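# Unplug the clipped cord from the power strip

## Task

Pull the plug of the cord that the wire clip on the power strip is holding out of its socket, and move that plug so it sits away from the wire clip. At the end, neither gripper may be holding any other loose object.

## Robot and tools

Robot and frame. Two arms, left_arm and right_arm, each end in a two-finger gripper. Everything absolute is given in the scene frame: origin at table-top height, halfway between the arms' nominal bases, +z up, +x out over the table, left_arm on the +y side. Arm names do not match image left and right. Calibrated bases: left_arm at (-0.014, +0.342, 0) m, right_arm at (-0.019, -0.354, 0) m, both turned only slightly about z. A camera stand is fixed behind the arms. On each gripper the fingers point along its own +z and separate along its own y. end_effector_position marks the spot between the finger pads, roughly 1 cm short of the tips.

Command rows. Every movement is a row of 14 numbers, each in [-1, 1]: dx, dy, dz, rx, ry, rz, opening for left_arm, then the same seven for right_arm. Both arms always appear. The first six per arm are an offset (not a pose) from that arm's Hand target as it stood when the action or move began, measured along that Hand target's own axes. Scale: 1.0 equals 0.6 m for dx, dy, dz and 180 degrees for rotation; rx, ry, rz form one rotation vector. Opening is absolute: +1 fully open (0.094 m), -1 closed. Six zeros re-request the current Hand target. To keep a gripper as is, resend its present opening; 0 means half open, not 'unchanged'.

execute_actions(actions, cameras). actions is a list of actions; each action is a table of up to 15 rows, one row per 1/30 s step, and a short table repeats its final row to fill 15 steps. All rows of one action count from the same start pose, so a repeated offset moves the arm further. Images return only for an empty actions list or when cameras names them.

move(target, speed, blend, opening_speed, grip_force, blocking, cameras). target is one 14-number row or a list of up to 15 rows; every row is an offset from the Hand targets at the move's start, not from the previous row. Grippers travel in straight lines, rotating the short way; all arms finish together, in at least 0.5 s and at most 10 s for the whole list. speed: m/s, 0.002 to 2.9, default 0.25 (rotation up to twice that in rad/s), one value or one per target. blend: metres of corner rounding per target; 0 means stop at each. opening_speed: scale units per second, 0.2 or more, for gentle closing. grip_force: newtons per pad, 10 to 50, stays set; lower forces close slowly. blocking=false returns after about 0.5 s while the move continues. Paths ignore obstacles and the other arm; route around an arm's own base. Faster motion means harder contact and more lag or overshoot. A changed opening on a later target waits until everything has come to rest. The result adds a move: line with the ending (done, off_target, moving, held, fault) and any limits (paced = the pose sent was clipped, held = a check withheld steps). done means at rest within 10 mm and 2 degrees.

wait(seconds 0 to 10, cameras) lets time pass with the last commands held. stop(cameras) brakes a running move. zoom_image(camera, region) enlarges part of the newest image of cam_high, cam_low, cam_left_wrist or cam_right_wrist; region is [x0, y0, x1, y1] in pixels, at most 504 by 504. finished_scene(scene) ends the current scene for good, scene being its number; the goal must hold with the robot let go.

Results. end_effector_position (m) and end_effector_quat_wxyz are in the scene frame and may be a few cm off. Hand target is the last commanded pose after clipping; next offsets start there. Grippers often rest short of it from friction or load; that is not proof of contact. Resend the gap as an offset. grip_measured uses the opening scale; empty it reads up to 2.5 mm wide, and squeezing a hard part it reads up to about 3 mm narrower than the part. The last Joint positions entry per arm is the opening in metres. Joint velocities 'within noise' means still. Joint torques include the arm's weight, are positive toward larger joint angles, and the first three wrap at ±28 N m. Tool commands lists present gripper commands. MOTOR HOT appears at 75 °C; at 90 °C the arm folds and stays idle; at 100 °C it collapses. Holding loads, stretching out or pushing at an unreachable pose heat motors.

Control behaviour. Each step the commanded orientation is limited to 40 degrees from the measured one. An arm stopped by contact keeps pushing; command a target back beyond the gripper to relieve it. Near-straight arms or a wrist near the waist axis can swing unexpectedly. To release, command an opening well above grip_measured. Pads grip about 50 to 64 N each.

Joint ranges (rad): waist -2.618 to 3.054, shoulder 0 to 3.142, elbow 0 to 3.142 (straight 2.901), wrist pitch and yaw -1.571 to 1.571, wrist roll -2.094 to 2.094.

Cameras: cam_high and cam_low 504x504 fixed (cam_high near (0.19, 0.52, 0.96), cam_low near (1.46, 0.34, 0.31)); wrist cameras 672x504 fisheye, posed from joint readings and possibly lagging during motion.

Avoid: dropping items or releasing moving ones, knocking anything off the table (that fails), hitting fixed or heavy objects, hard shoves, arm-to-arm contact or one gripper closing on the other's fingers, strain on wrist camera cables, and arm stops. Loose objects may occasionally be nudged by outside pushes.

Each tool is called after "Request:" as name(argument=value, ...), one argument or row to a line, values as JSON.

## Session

Request:
execute_actions(
  actions=[],
)

Scene clock: 0.00 s.
left_arm: end_effector_position=(+0.3811, +0.4227, +0.1215) grip_measured=+1.000 end_effector_quat_wxyz=(+0.602, -0.144, +0.776, +0.123) | right_arm: end_effector_position=(+0.3829, -0.3332, +0.1074) grip_measured=+1.000 end_effector_quat_wxyz=(+0.596, -0.002, +0.800, -0.068)
Joint positions: left_arm=[0.038 1.533 0.387 0.886 -0.316 -0.065 0.094] | right_arm=[0.141 1.565 0.379 0.891 0.268 -0.035 0.094]
Joint velocities: within noise
Joint torques (N m): no reading
Heat: left arm: 31 °C; right arm: 31 °C.
Hand target: left_arm +0.3826, +0.4230, +0.1263; +0.607, -0.145, +0.772, +0.122 | right_arm +0.3858, -0.3329, +0.1155; +0.605, +0.001, +0.793, -0.067
Tool commands: left_gripper/opening=+1.0 right_gripper/opening=+1.0
camera_calibration:
cam_left_wrist: T_world_to_cam=[[0.358784, -0.933036, -0.0268013, 0.256714], [-0.61493, -0.214665, -0.758801, 0.443741], [0.702236, 0.288727, -0.65077, -0.200262], [0, 0, 0, 1]] pos_world=[0.321396, 0.392601, 0.213267]
cam_right_wrist: T_world_to_cam=[[-0.0840077, -0.99333, 0.0789774, -0.312003], [-0.679421, -0.000878708, -0.733748, 0.364852], [0.728923, -0.115299, -0.674816, -0.134142], [0, 0, 0, 1]] pos_world=[0.319457, -0.325068, 0.201829]

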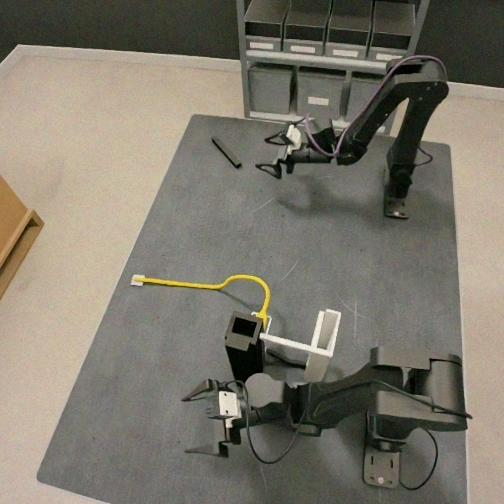

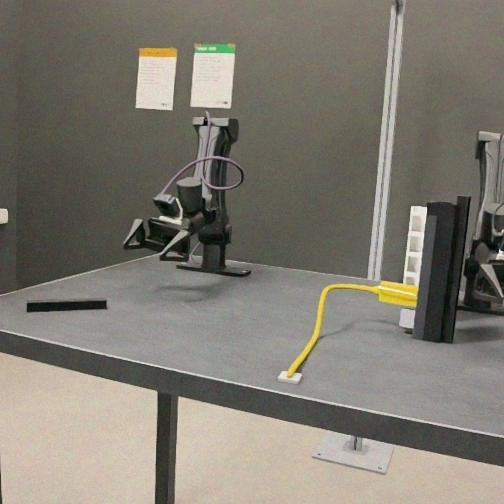

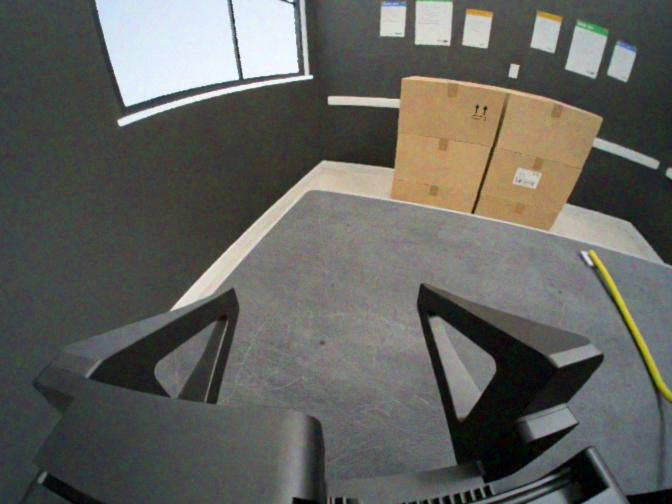

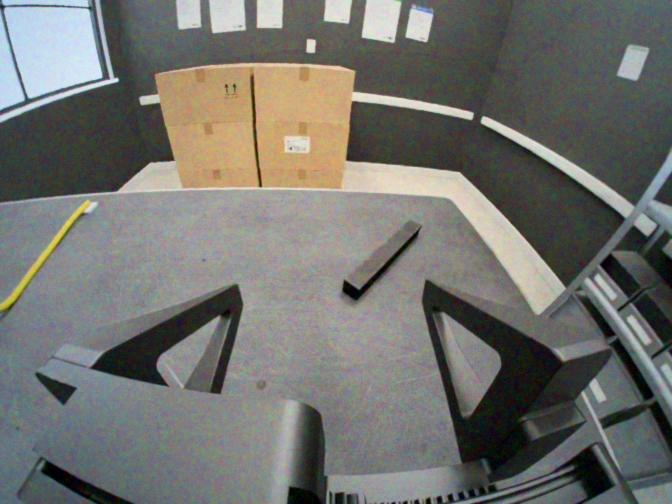

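Request:
zoom_image(
  camera="cam_high",
  region=[205, 265, 355, 395],
)

Request:
zoom_image(
  camera="cam_low",
  region=[350, 180, 490, 360],
)

Scaled by 3.360 from the camera's 504x504 image, which has a finer 720x720 frame.

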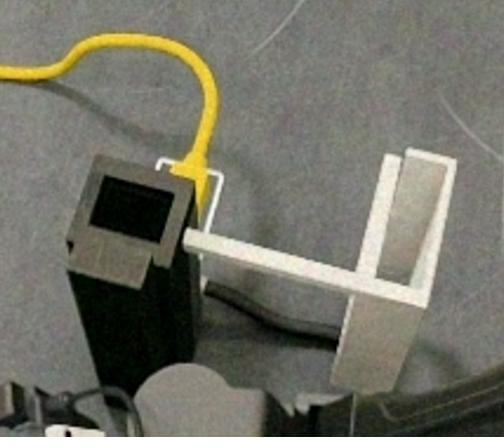

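Scaled by 2.800 from the camera's 504x504 image, which has a finer 720x720 frame.

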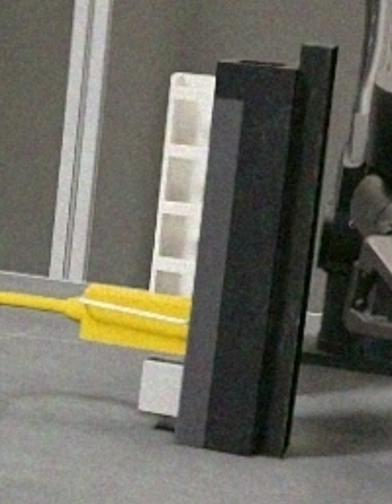

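Request:
move(
  target=[
    [0, 0, 0, 0, 0, 0, 1, -0.1297, 0.3263, -0.1957, -0.356, 0.3492, 0.2745, -0.2],
    [0, 0, 0, 0, 0, 0, 1, -0.0273, 0.7395, -0.2805, -0.356, 0.3492, 0.2745, -0.2],
  ],
  speed=[0.35, 0.15],
  blend=[0.03, 0],
  cameras=["cam_low", "cam_right_wrist"],
)

Scene clock: 71.20 s.
left_arm: end_effector_position=(+0.3811, +0.4227, +0.1215) grip_measured=+1.000 end_effector_quat_wxyz=(+0.602, -0.144, +0.776, +0.123) | right_arm: end_effector_position=(+0.2546, +0.1174, +0.1140) grip_measured=-0.198 end_effector_quat_wxyz=(+0.006, +0.041, +0.829, +0.558)
Joint positions: left_arm=[0.038 1.533 0.387 0.886 -0.316 -0.065 0.094] | right_arm=[0.828 2.012 1.167 0.37 -0.599 1.328 0.038]
Joint torques (N m): left_arm=[-0.06 -5.09 6.67 2.4 -0.13 -0.03] | right_arm=[-0.03 -10.04 11.14 2.11 -0.03 -0.06]
Heat: left arm: 38 °C; right arm: 33 °C.
Hand target: left_arm +0.3826, +0.4230, +0.1263; +0.607, -0.145, +0.772, +0.122 | right_arm +0.2650, +0.1261, +0.1280; +0.025, +0.035, +0.819, +0.573
Off the commanded pose: left_arm 0.005 m, 1 deg | right_arm 0.019 m, 3 deg.
move: off_target (right_arm)
camera_calibration:
cam_right_wrist: T_world_to_cam=[[-0.0929203, -0.367604, -0.925329, 0.167653], [-0.916237, -0.332184, 0.223974, 0.272834], [-0.389713, 0.868632, -0.305946, 0.143084], [0, 0, 0, 1]] pos_world=[0.321321, 0.0279733, 0.137802]
Images, in order (width x height): cam_low 504x504, cam_right_wrist 672x504.

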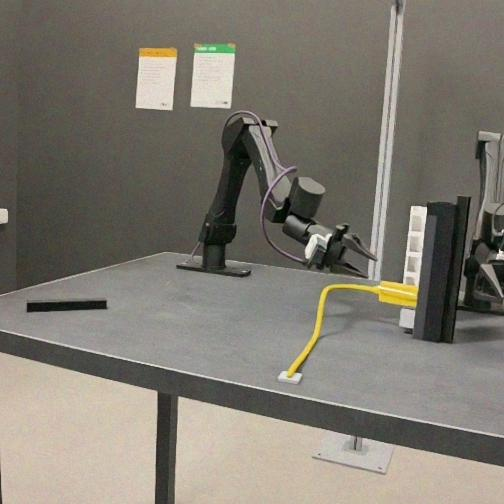

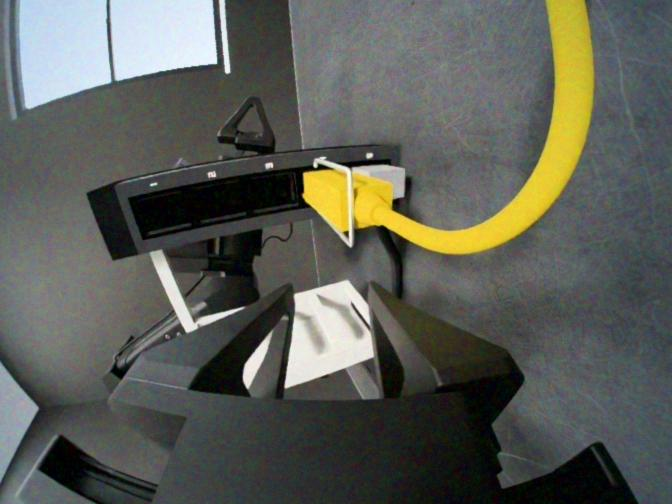

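Request:
move(
  target=[0, 0, 0, 0, 0, 0, 1, -0.01745, -0.02183, 0.02968, 0, 0, 0, -0.2],
  speed=0.08,
  cameras=["cam_low", "cam_right_wrist"],
)

Scene clock: 104.03 s.
left_arm: end_effector_position=(+0.3811, +0.4227, +0.1215) grip_measured=+1.000 end_effector_quat_wxyz=(+0.602, -0.144, +0.776, +0.123) | right_arm: end_effector_position=(+0.2652, +0.1294, +0.0958) grip_measured=-0.198 end_effector_quat_wxyz=(+0.006, +0.042, +0.829, +0.558)
Joint positions: left_arm=[0.038 1.533 0.387 0.886 -0.316 -0.065 0.094] | right_arm=[0.828 2.102 1.224 0.403 -0.599 1.328 0.038]
Joint torques (N m): left_arm=[0.06 -5.19 6.53 2.39 -0.1 -0.01] | right_arm=[-0.53 -11.03 11.26 2.09 -0.07 -0.01]
Heat: left arm: 40 °C; right arm: 37 °C.
Hand target: left_arm +0.3826, +0.4230, +0.1263; +0.607, -0.145, +0.772, +0.122 | right_arm +0.2766, +0.1374, +0.1096; +0.025, +0.035, +0.818, +0.573
Off the commanded pose: left_arm 0.005 m, 1 deg | right_arm 0.020 m, 3 deg.
move: off_target (right_arm)
camera_calibration:
cam_right_wrist: T_world_to_cam=[[-0.0935999, -0.368602, -0.924863, 0.156419], [-0.916338, -0.331348, 0.224795, 0.290508], [-0.389312, 0.868528, -0.30675, 0.131192], [0, 0, 0, 1]] pos_world=[0.331919, 0.0399715, 0.119604]
Images, in order (width x height): cam_low 504x504, cam_right_wrist 672x504.

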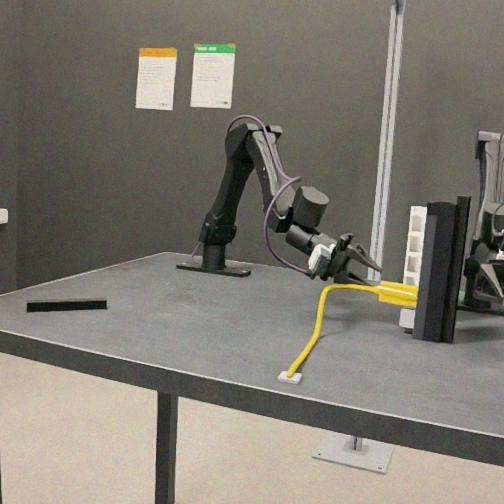

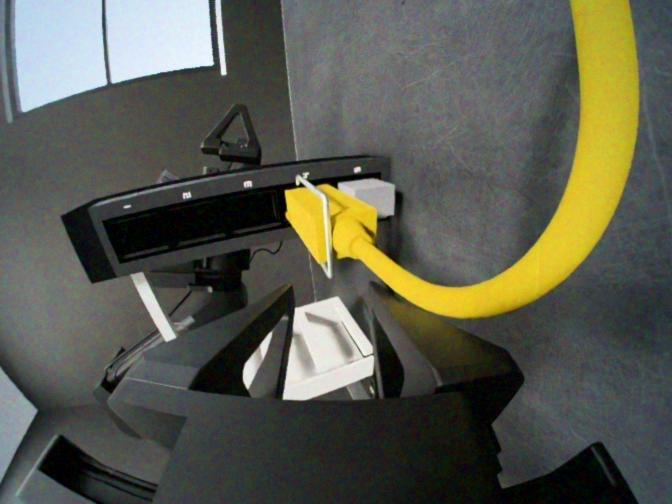

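Request:
move(
  target=[0, 0, 0, 0, 0, 0, 1, -0.00502, -0.00097, 0.02272, 0, 0, 0, -0.2],
  speed=0.08,
  cameras=["cam_right_wrist"],
)

Request:
zoom_image(
  camera="cam_right_wrist",
  region=[260, 170, 420, 320],
)

Scene clock: 118.97 s.
left_arm: end_effector_position=(+0.3811, +0.4227, +0.1215) grip_measured=+1.000 end_effector_quat_wxyz=(+0.602, -0.144, +0.776, +0.123) | right_arm: end_effector_position=(+0.2741, +0.1415, +0.0991) grip_measured=-0.198 end_effector_quat_wxyz=(+0.011, +0.038, +0.823, +0.566)
Joint positions: left_arm=[0.038 1.533 0.387 0.886 -0.316 -0.065 0.094] | right_arm=[0.83 2.144 1.287 0.408 -0.598 1.333 0.038]
Joint torques (N m): left_arm=[-0.01 -5.12 6.58 2.39 -0.09 -0.01] | right_arm=[0.5 -10.4 10.65 1.94 0.05 0.03]
Heat: left arm: 40 °C; right arm: 38 °C.
Hand target: left_arm +0.3826, +0.4230, +0.1263; +0.607, -0.145, +0.772, +0.122 | right_arm +0.2806, +0.1497, +0.1043; +0.025, +0.035, +0.819, +0.573
Off the commanded pose: left_arm 0.005 m, 1 deg | right_arm 0.012 m, 2 deg.
move: off_target (right_arm)
camera_calibration:
cam_right_wrist: T_world_to_cam=[[-0.0819956, -0.350282, -0.933048, 0.159803], [-0.919138, -0.335366, 0.206675, 0.305092], [-0.385308, 0.874547, -0.294459, 0.122004], [0, 0, 0, 1]] pos_world=[0.340534, 0.0515952, 0.121974]
Images, in order (width x height): cam_right_wrist 672x504.

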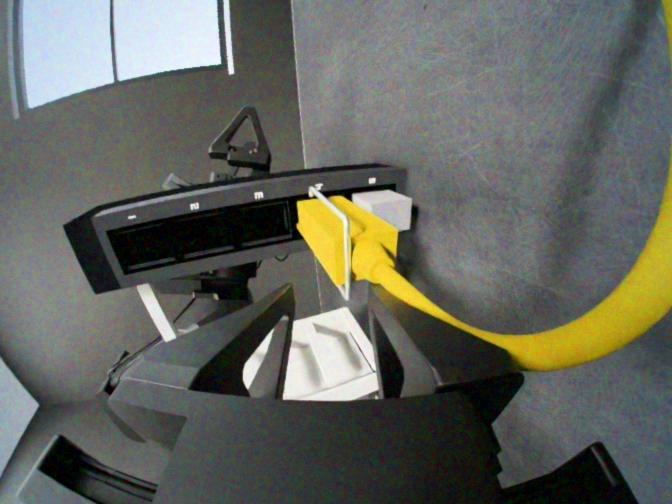

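Scaled by 3.150 from the camera's 672x504 image, which has a finer 960x720 frame.

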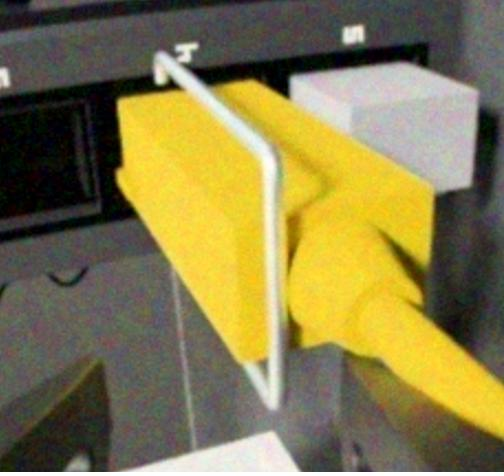

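Request:
move(
  target=[0, 0, 0, 0, 0, 0, 1, 0.00637, 0.00212, 0.01553, 0, 0, 0, -0.2],
  speed=0.06,
  cameras=["cam_right_wrist"],
)

Request:
zoom_image(
  camera="cam_right_wrist",
  region=[260, 180, 420, 330],
)

Scene clock: 152.80 s.
left_arm: end_effector_position=(+0.3811, +0.4227, +0.1215) grip_measured=+1.000 end_effector_quat_wxyz=(+0.602, -0.144, +0.776, +0.123) | right_arm: end_effector_position=(+0.2712, +0.1513, +0.0981) grip_measured=-0.198 end_effector_quat_wxyz=(+0.011, +0.037, +0.823, +0.567)
Joint positions: left_arm=[0.038 1.533 0.387 0.886 -0.316 -0.065 0.094] | right_arm=[0.849 2.165 1.313 0.41 -0.583 1.341 0.038]
Joint torques (N m): left_arm=[0.12 -5.08 6.53 2.39 -0.09 -0.03] | right_arm=[0.54 -10.74 10.67 2.01 0.09 -0.01]
Heat: left arm: 42 °C; right arm: 39 °C.
Hand target: left_arm +0.3826, +0.4230, +0.1263; +0.607, -0.145, +0.772, +0.122 | right_arm +0.2776, +0.1592, +0.1023; +0.025, +0.035, +0.819, +0.573
Off the commanded pose: left_arm 0.005 m, 1 deg | right_arm 0.011 m, 2 deg.
move: off_target (right_arm)
camera_calibration:
cam_right_wrist: T_world_to_cam=[[-0.0791559, -0.348489, -0.933964, 0.161056], [-0.918832, -0.337869, 0.203942, 0.306455], [-0.386629, 0.8743, -0.293459, 0.112283], [0, 0, 0, 1]] pos_world=[0.337741, 0.0614992, 0.120872]
Images, in order (width x height): cam_right_wrist 672x504.

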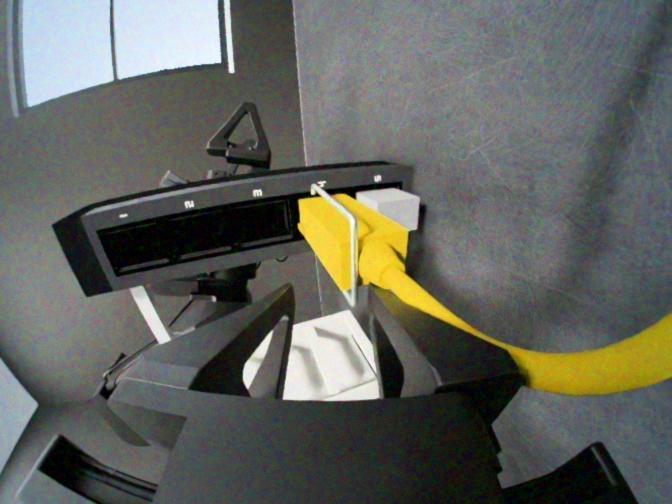

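Scaled by 3.150 from the camera's 672x504 image, which has a finer 960x720 frame.

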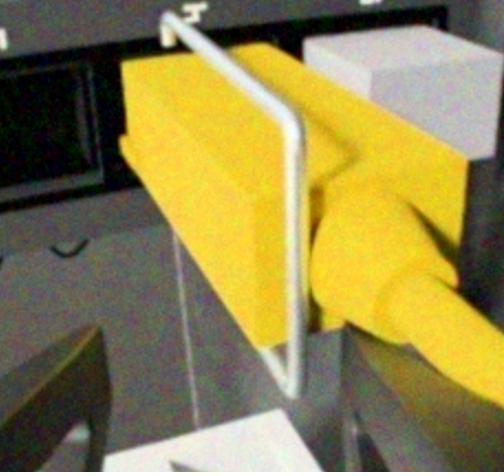

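Request:
move(
  target=[
    [0, 0, 0, 0, 0, 0, 1, 0.00477, 0.07607, -0.01032, 0, 0, 0, -0.2],
    [0, 0, 0, 0, 0, 0, 1, 0.0101, 0.14852, 0.00358, 0, 0, 0, -0.2],
  ],
  speed=0.08,
  blend=[0.015, 0],
  cameras=["cam_low", "cam_right_wrist"],
)

Scene clock: 173.40 s.
left_arm: end_effector_position=(+0.3811, +0.4227, +0.1215) grip_measured=+1.000 end_effector_quat_wxyz=(+0.602, -0.144, +0.776, +0.123) | right_arm: end_effector_position=(+0.2669, +0.1636, +0.1054) grip_measured=-0.198 end_effector_quat_wxyz=(-0.016, +0.078, +0.863, +0.498)
Joint positions: left_arm=[0.038 1.533 0.387 0.886 -0.316 -0.065 0.094] | right_arm=[0.888 2.163 1.51 0.039 -0.509 1.363 0.038]
Joint torques (N m): left_arm=[-0.08 -5.07 6.46 2.41 -0.11 0] | right_arm=[1.43 -18.91 14.54 2.71 -0.23 -0.03]
Heat: left arm: 42 °C; right arm: 39 °C.
Hand target: left_arm +0.3826, +0.4230, +0.1263; +0.607, -0.145, +0.772, +0.122 | right_arm +0.2744, +0.1921, +0.1853; +0.025, +0.036, +0.819, +0.573
Off the commanded pose: left_arm 0.005 m, 1 deg | right_arm 0.085 m, 12 deg.
move: off_target (right_arm)
camera_calibration:
cam_right_wrist: T_world_to_cam=[[-0.181675, -0.484087, -0.855952, 0.213185], [-0.902348, -0.2639, 0.340772, 0.274183], [-0.390849, 0.834276, -0.388871, 0.119803], [0, 0, 0, 1]] pos_world=[0.332964, 0.0756081, 0.13563]
Images, in order (width x height): cam_low 504x504, cam_right_wrist 672x504.

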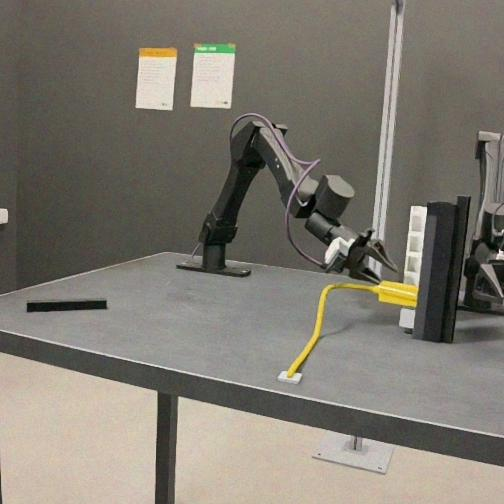

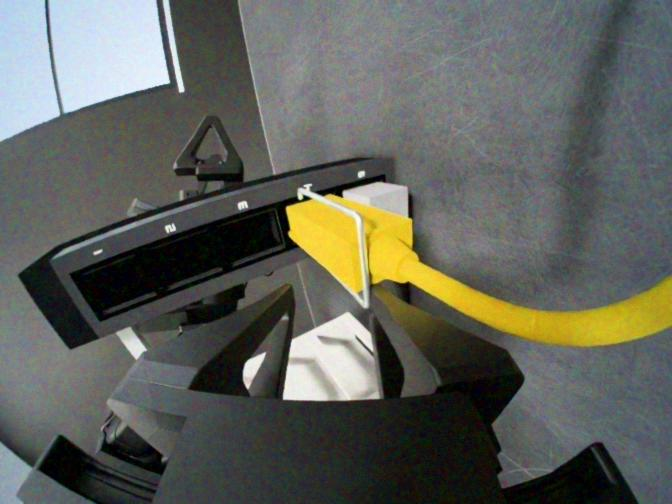

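Request:
zoom_image(
  camera="cam_right_wrist",
  region=[270, 170, 430, 320],
)

Request:
zoom_image(
  camera="cam_low",
  region=[330, 220, 430, 330],
)

Scaled by 3.150 from the camera's 672x504 image, which has a finer 960x720 frame.

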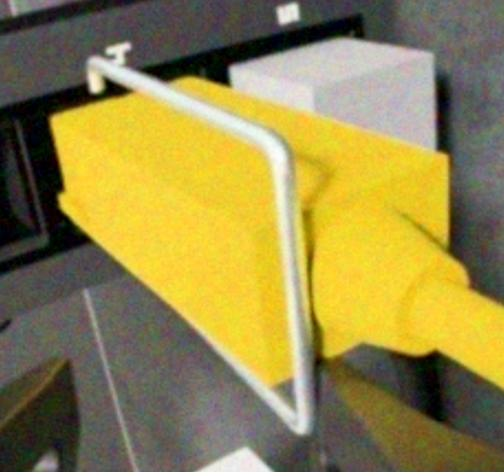

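Scaled by 4.582 from the camera's 504x504 image, which has a finer 720x720 frame.

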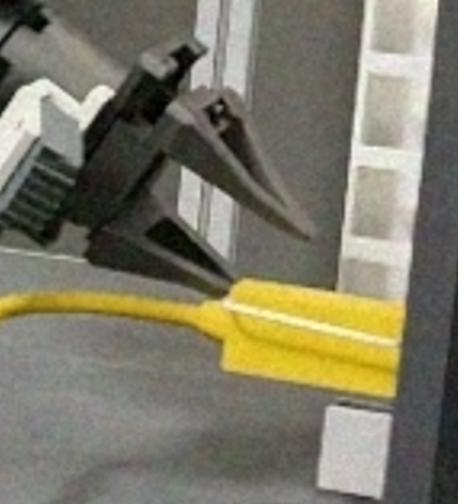

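Request:
move(
  target=[0, 0, 0, 0, 0, 0, 1, 0, 0.01566, -0.0057, -0.05, 0, 0, -0.2],
  speed=0.08,
  cameras=["cam_low", "cam_right_wrist"],
)

Scene clock: 203.07 s.
left_arm: end_effector_position=(+0.3811, +0.4227, +0.1215) grip_measured=+1.000 end_effector_quat_wxyz=(+0.602, -0.144, +0.776, +0.123) | right_arm: end_effector_position=(+0.2774, +0.1904, +0.1972) grip_measured=-0.198 end_effector_quat_wxyz=(+0.030, +0.039, +0.774, +0.632)
Joint positions: left_arm=[0.038 1.533 0.387 0.886 -0.316 -0.065 0.094] | right_arm=[0.893 2.128 1.51 0.382 -0.541 1.452 0.038]
Joint torques (N m): left_arm=[0.03 -5.26 6.57 2.41 -0.1 -0.01] | right_arm=[0.17 -11.89 7.72 2.14 -0.17 -0.05]
Heat: left arm: 43 °C; right arm: 50 °C.
Hand target: left_arm +0.3826, +0.4230, +0.1263; +0.607, -0.145, +0.772, +0.122 | right_arm +0.2744, +0.1921, +0.1953; +0.028, +0.033, +0.771, +0.635
Off the commanded pose: left_arm 0.005 m, 1 deg | right_arm 0.004 m, 1 deg.
move: done
camera_calibration:
cam_right_wrist: T_world_to_cam=[[-0.0548611, -0.192317, -0.979798, 0.240301], [-0.93328, -0.338937, 0.118784, 0.326138], [-0.354934, 0.920943, -0.160891, 0.0658591], [0, 0, 0, 1]] pos_world=[0.340937, 0.0961019, 0.207303]
Images, in order (width x height): cam_low 504x504, cam_right_wrist 672x504.

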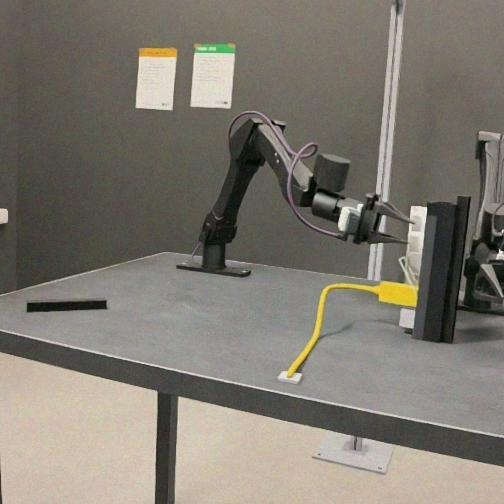

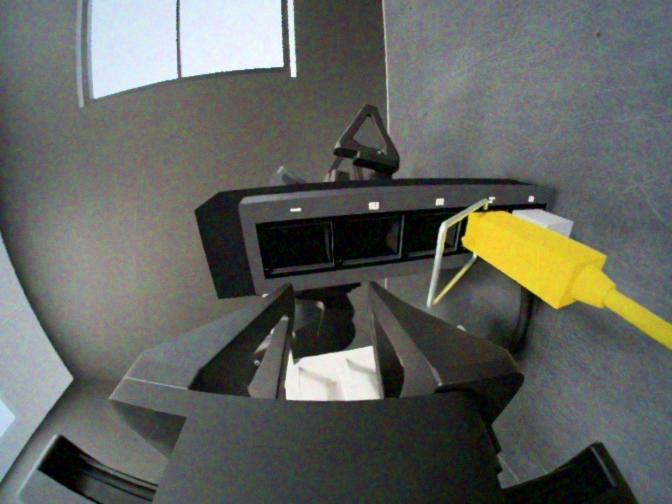

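Request:
zoom_image(
  camera="cam_low",
  region=[350, 220, 440, 320],
)

Scaled by 5.040 from the camera's 504x504 image, which has a finer 720x720 frame.

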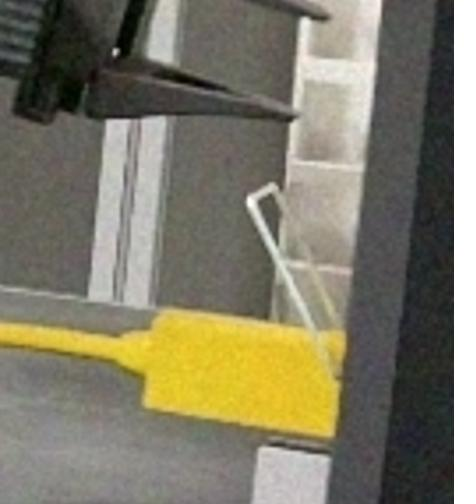

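Request:
move(
  target=[
    [0, 0, 0, 0, 0, 0, 1, 0, 0, -0.1167, 0, 0, 0, 0.064],
    [0, 0, 0, 0, 0, 0, 1, -0.03348, -0.09118, -0.20443, 0.1176, 0.1176, -0.4898, 0.064],
    [0, 0, 0, 0, 0, 0, 1, -0.04068, -0.16135, -0.04308, 0.1176, 0.1176, -0.4898, 0.064],
  ],
  speed=[0.15, 0.3, 0.12],
  blend=[0.02, 0.02, 0],
  cameras=["cam_low", "cam_right_wrist"],
)

Scene clock: 250.03 s.
left_arm: end_effector_position=(+0.3811, +0.4227, +0.1215) grip_measured=+1.000 end_effector_quat_wxyz=(+0.602, -0.144, +0.776, +0.123) | right_arm: end_effector_position=(+0.2885, +0.1348, +0.0925) grip_measured=+0.062 end_effector_quat_wxyz=(+0.302, -0.608, +0.674, +0.293)
Joint positions: left_arm=[0.038 1.533 0.387 0.886 -0.316 -0.065 0.094] | right_arm=[0.837 2.184 1.645 -0.275 -0.473 -0.413 0.05]
Joint torques (N m): left_arm=[-0.06 -5.05 6.53 2.4 -0.12 -0.02] | right_arm=[0.24 -12.08 11.67 1.82 -0.13 0]
Heat: left arm: 45 °C; right arm: 41 °C.
Hand target: left_arm +0.3826, +0.4230, +0.1263; +0.607, -0.145, +0.772, +0.122 | right_arm +0.2950, +0.1462, +0.1051; +0.323, -0.607, +0.663, +0.296
Off the commanded pose: left_arm 0.005 m, 1 deg | right_arm 0.018 m, 3 deg.
move: off_target (right_arm)
camera_calibration:
cam_right_wrist: T_world_to_cam=[[0.992747, -0.107336, -0.0541606, -0.271737], [-0.120028, -0.91071, -0.395222, 0.22012], [-0.00690308, 0.398856, -0.916988, 0.143976], [0, 0, 0, 1]] pos_world=[0.29718, 0.113873, 0.204303]
Images, in order (width x height): cam_low 504x504, cam_right_wrist 672x504.

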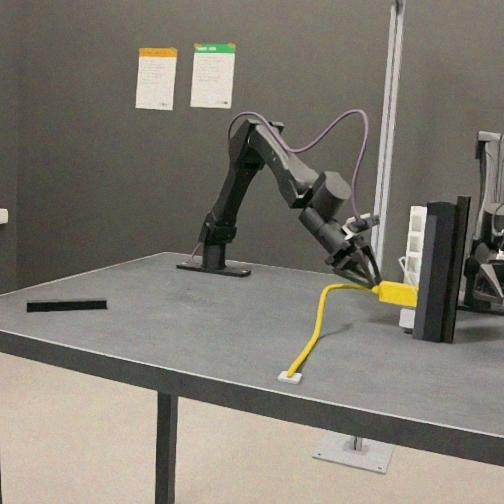

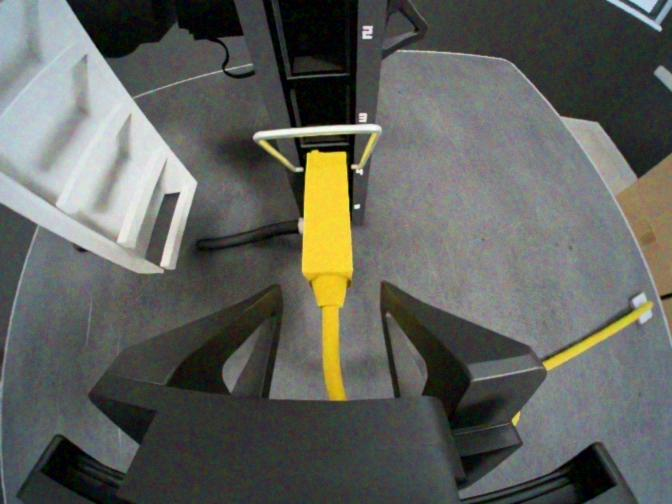

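Request:
move(
  target=[
    [0, 0, 0, 0, 0, 0, 1, -0.01163, 0.0024, 0.05008, 0, 0, 0, 0.064],
    [0, 0, 0, 0, 0, 0, 1, -0.01163, 0.0024, 0.05008, 0, 0, 0, -0.65],
  ],
  speed=0.08,
  opening_speed=0.8,
  cameras=["cam_low", "cam_right_wrist"],
)

Scene clock: 266.20 s.
left_arm: end_effector_position=(+0.3811, +0.4227, +0.1215) grip_measured=+1.000 end_effector_quat_wxyz=(+0.602, -0.144, +0.776, +0.123) | right_arm: end_effector_position=(+0.2902, +0.1641, +0.0813) grip_measured=-0.504 end_effector_quat_wxyz=(+0.305, -0.609, +0.672, +0.293)
Joint positions: left_arm=[0.038 1.533 0.387 0.886 -0.316 -0.065 0.094] | right_arm=[0.874 2.285 1.76 -0.269 -0.448 -0.386 0.023]
Joint torques (N m): left_arm=[-0.08 -5.19 6.6 2.41 -0.11 -0.01] | right_arm=[0.39 -12.82 11.66 1.82 -0.14 -0.01]
Heat: left arm: 45 °C; right arm: 41 °C.
Hand target: left_arm +0.3826, +0.4230, +0.1263; +0.607, -0.145, +0.772, +0.122 | right_arm +0.2959, +0.1743, +0.0921; +0.323, -0.607, +0.663, +0.296
Off the commanded pose: left_arm 0.005 m, 1 deg | right_arm 0.016 m, 2 deg.
move: off_target (right_arm); target 2's new opening was sent with right_arm's hand 0.016 m and 2 deg from that target
camera_calibration:
cam_right_wrist: T_world_to_cam=[[0.993236, -0.105371, -0.0487839, -0.271707], [-0.116097, -0.908857, -0.400626, 0.241607], [-0.00212314, 0.40358, -0.914942, 0.119648], [0, 0, 0, 1]] pos_world=[0.298173, 0.142669, 0.193011]
Images, in order (width x height): cam_low 504x504, cam_right_wrist 672x504.

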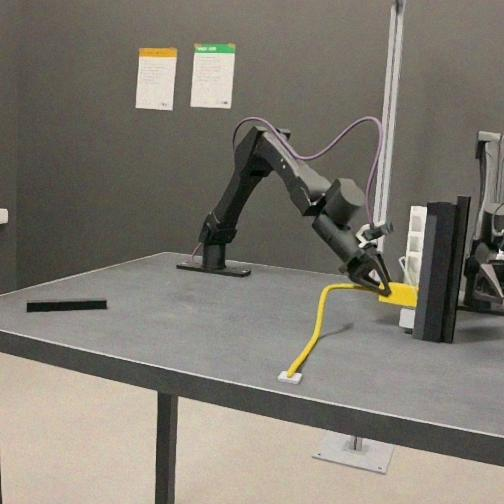

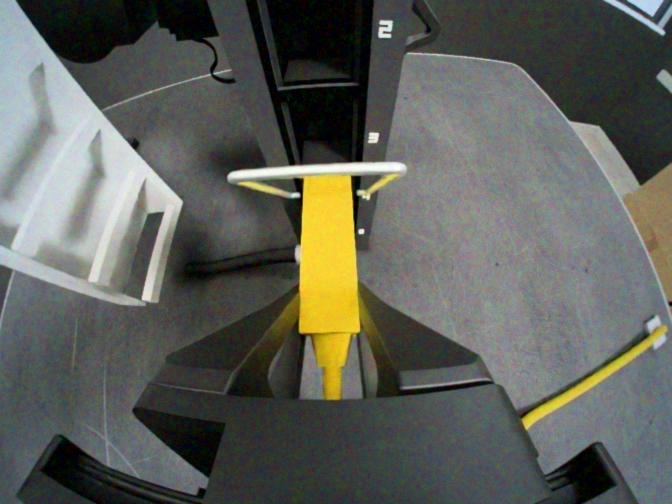

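Request:
move(
  target=[0, 0, 0, 0, 0, 0, 1, 0.09177, 0, -0.1716, 0, 0, 0, -0.65],
  speed=0.06,
  cameras=["cam_low", "cam_right_wrist"],
)

Scene clock: 286.70 s.
left_arm: end_effector_position=(+0.3811, +0.4227, +0.1215) grip_measured=+1.000 end_effector_quat_wxyz=(+0.602, -0.144, +0.776, +0.123) | right_arm: end_effector_position=(+0.2898, +0.0582, +0.0886) grip_measured=-0.505 end_effector_quat_wxyz=(+0.304, -0.605, +0.680, +0.282)
Joint positions: left_arm=[0.038 1.533 0.387 0.886 -0.316 -0.065 0.094] | right_arm=[0.722 1.99 1.345 -0.215 -0.525 -0.505 0.023]
Joint torques (N m): left_arm=[-0.01 -5.18 6.58 2.42 -0.12 0] | right_arm=[-0.23 -15.5 7.31 1.67 -0.45 -0.05]
Heat: left arm: 46 °C; right arm: 41 °C.
Hand target: left_arm +0.3826, +0.4230, +0.1263; +0.607, -0.145, +0.772, +0.122 | right_arm +0.2860, +0.0597, +0.1124; +0.323, -0.607, +0.663, +0.296
Off the commanded pose: left_arm 0.005 m, 1 deg | right_arm 0.024 m, 3 deg.
move: off_target (right_arm)
camera_calibration:
cam_right_wrist: T_world_to_cam=[[0.990872, -0.127797, -0.042909, -0.280599], [-0.134439, -0.913227, -0.384632, 0.152364], [0.00996908, 0.38689, -0.922072, 0.167302], [0, 0, 0, 1]] pos_world=[0.296854, 0.0385558, 0.200829]
Images, in order (width x height): cam_low 504x504, cam_right_wrist 672x504.

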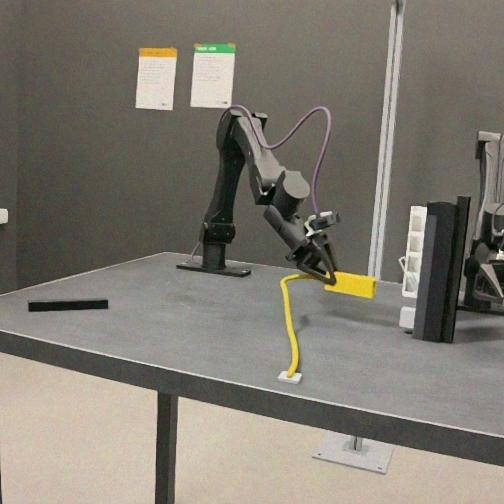

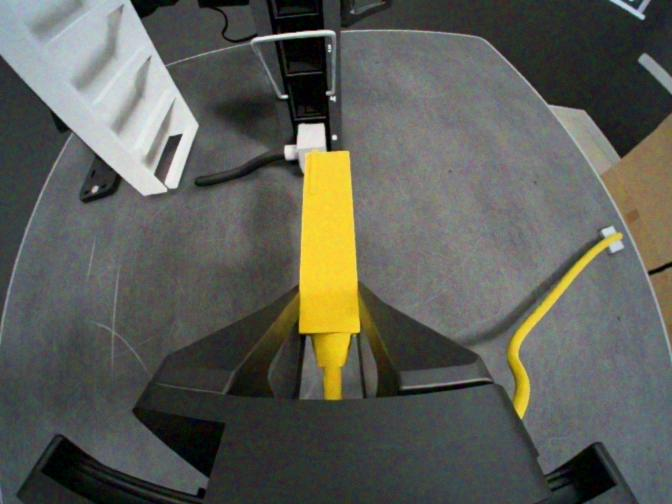

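Request:
move(
  target=[0, 0, 0, 0, 0, 0, 1, 0.11173, -0.07523, 0.0638, 0, 0, 0, -0.65],
  speed=0.1,
  cameras=["cam_low", "cam_right_wrist"],
)

Request:
zoom_image(
  camera="cam_low",
  region=[260, 250, 400, 370],
)

Scene clock: 307.23 s.
left_arm: end_effector_position=(+0.3811, +0.4227, +0.1215) grip_measured=+1.000 end_effector_quat_wxyz=(+0.602, -0.144, +0.776, +0.123) | right_arm: end_effector_position=(+0.3235, +0.0387, +0.0268) grip_measured=-0.505 end_effector_quat_wxyz=(+0.299, -0.603, +0.681, +0.288)
Joint positions: left_arm=[0.038 1.533 0.387 0.886 -0.316 -0.065 0.094] | right_arm=[0.629 2.155 1.335 -0.091 -0.595 -0.584 0.023]
Joint torques (N m): left_arm=[0.02 -5.11 6.63 2.41 -0.11 -0.01] | right_arm=[-0.85 -11.59 7.91 1.92 -0.44 -0.19]
Heat: left arm: 46 °C; right arm: 47 °C.
Hand target: left_arm +0.3826, +0.4230, +0.1263; +0.607, -0.145, +0.772, +0.122 | right_arm +0.3300, +0.0446, +0.0359; +0.323, -0.607, +0.663, +0.296
Off the commanded pose: left_arm 0.005 m, 1 deg | right_arm 0.013 m, 4 deg.
move: off_target (right_arm)
camera_calibration:
cam_right_wrist: T_world_to_cam=[[0.990502, -0.124571, -0.0582117, -0.318711], [-0.137406, -0.912489, -0.385337, 0.116219], [-0.0051159, 0.389675, -0.920938, 0.122125], [0, 0, 0, 1]] pos_world=[0.332277, 0.0187571, 0.1387]
Images, in order (width x height): cam_low 504x504, cam_right_wrist 672x504.

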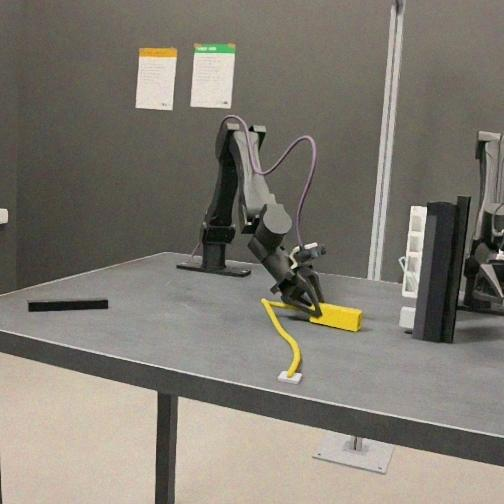

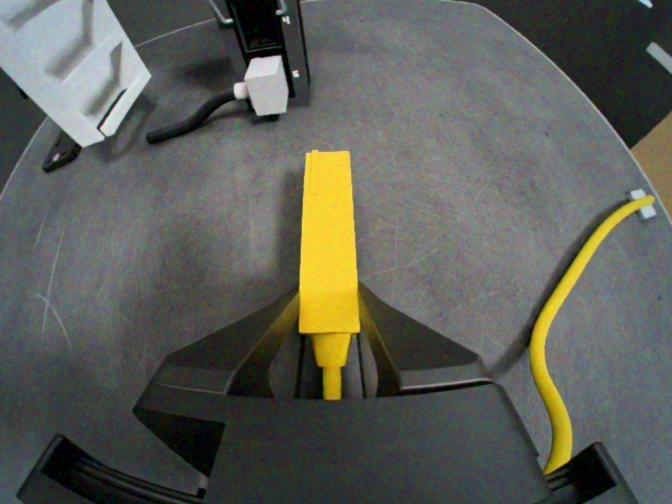

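Scaled by 3.600 from the camera's 504x504 image, which has a finer 720x720 frame.

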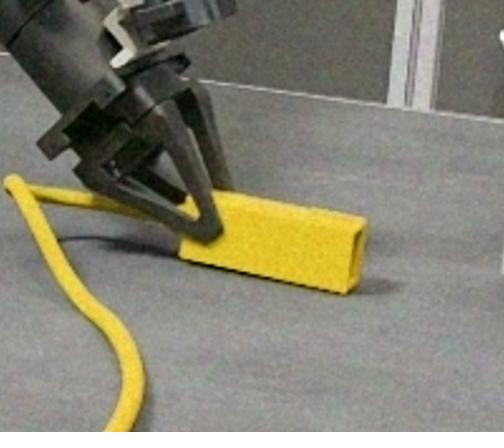

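Request:
move(
  target=[
    [0, 0, 0, 0, 0, 0, 1, 0, 0, 0, 0, 0, 0, 0.1],
    [0, 0, 0, 0, 0, 0, 1, -0.1576, 0, -0.1231, 0, 0, 0, 0.1],
  ],
  speed=0.08,
  opening_speed=0.5,
  cameras=["all"],
)

Scene clock: 326.70 s.
left_arm: end_effector_position=(+0.3811, +0.4227, +0.1215) grip_measured=+1.000 end_effector_quat_wxyz=(+0.602, -0.144, +0.776, +0.123) | right_arm: end_effector_position=(+0.3249, +0.0409, +0.1240) grip_measured=+0.098 end_effector_quat_wxyz=(+0.292, -0.603, +0.683, +0.291)
Joint positions: left_arm=[0.038 1.533 0.387 0.886 -0.316 -0.065 0.094] | right_arm=[0.629 2.027 1.563 -0.464 -0.6 -0.586 0.052]
Joint torques (N m): left_arm=[-0.01 -5.16 6.57 2.41 -0.1 0] | right_arm=[-0.49 -14.84 11.15 1.4 -0.4 -0.1]
Heat: left arm: 47 °C; right arm: 43 °C.
Hand target: left_arm +0.3826, +0.4230, +0.1263; +0.607, -0.145, +0.772, +0.122 | right_arm +0.3300, +0.0446, +0.1558; +0.323, -0.607, +0.663, +0.296
Off the commanded pose: left_arm 0.005 m, 1 deg | right_arm 0.032 m, 4 deg.
move: off_target (right_arm)
camera_calibration:
cam_left_wrist: T_world_to_cam=[[0.358784, -0.933036, -0.0268013, 0.256714], [-0.61493, -0.214665, -0.758801, 0.443741], [0.702236, 0.288727, -0.65077, -0.200262], [0, 0, 0, 1]] pos_world=[0.321396, 0.392601, 0.213267]
cam_right_wrist: T_world_to_cam=[[0.990054, -0.120761, -0.0721828, -0.312513], [-0.139187, -0.915523, -0.377418, 0.155602], [-0.0205077, 0.383711, -0.923225, 0.216424], [0, 0, 0, 1]] pos_world=[0.335501, 0.0216736, 0.235978]

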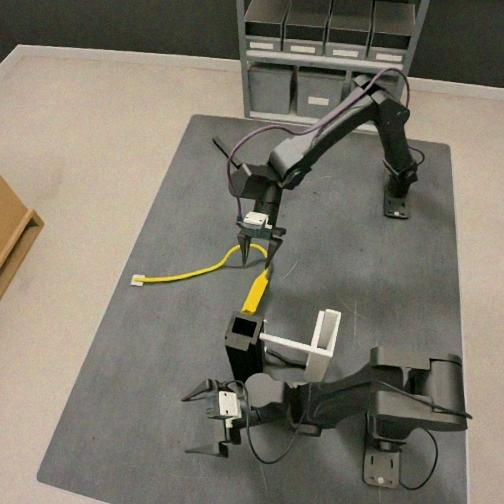

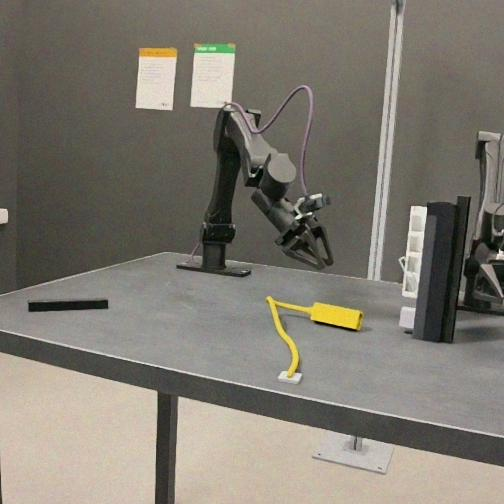

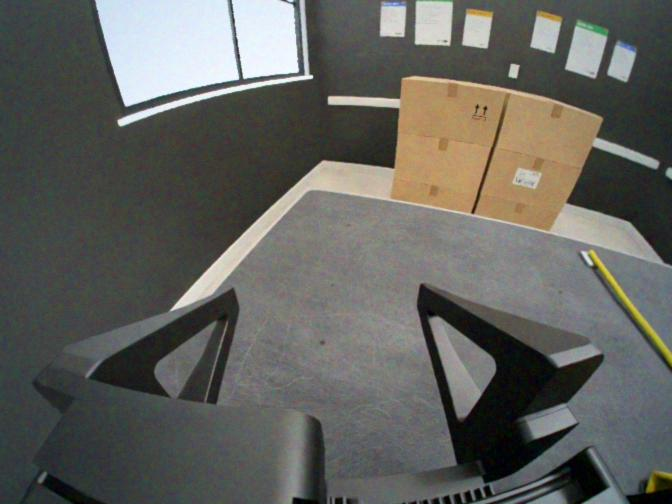

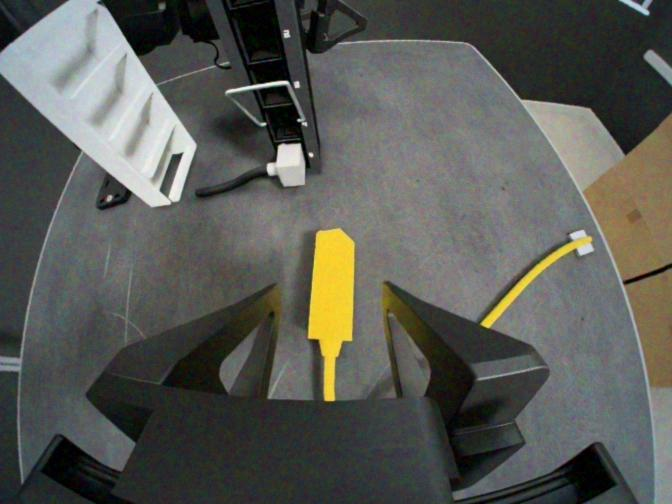

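Request:
finished_scene(
  scene=2,
)

The scene is finished: the task was done.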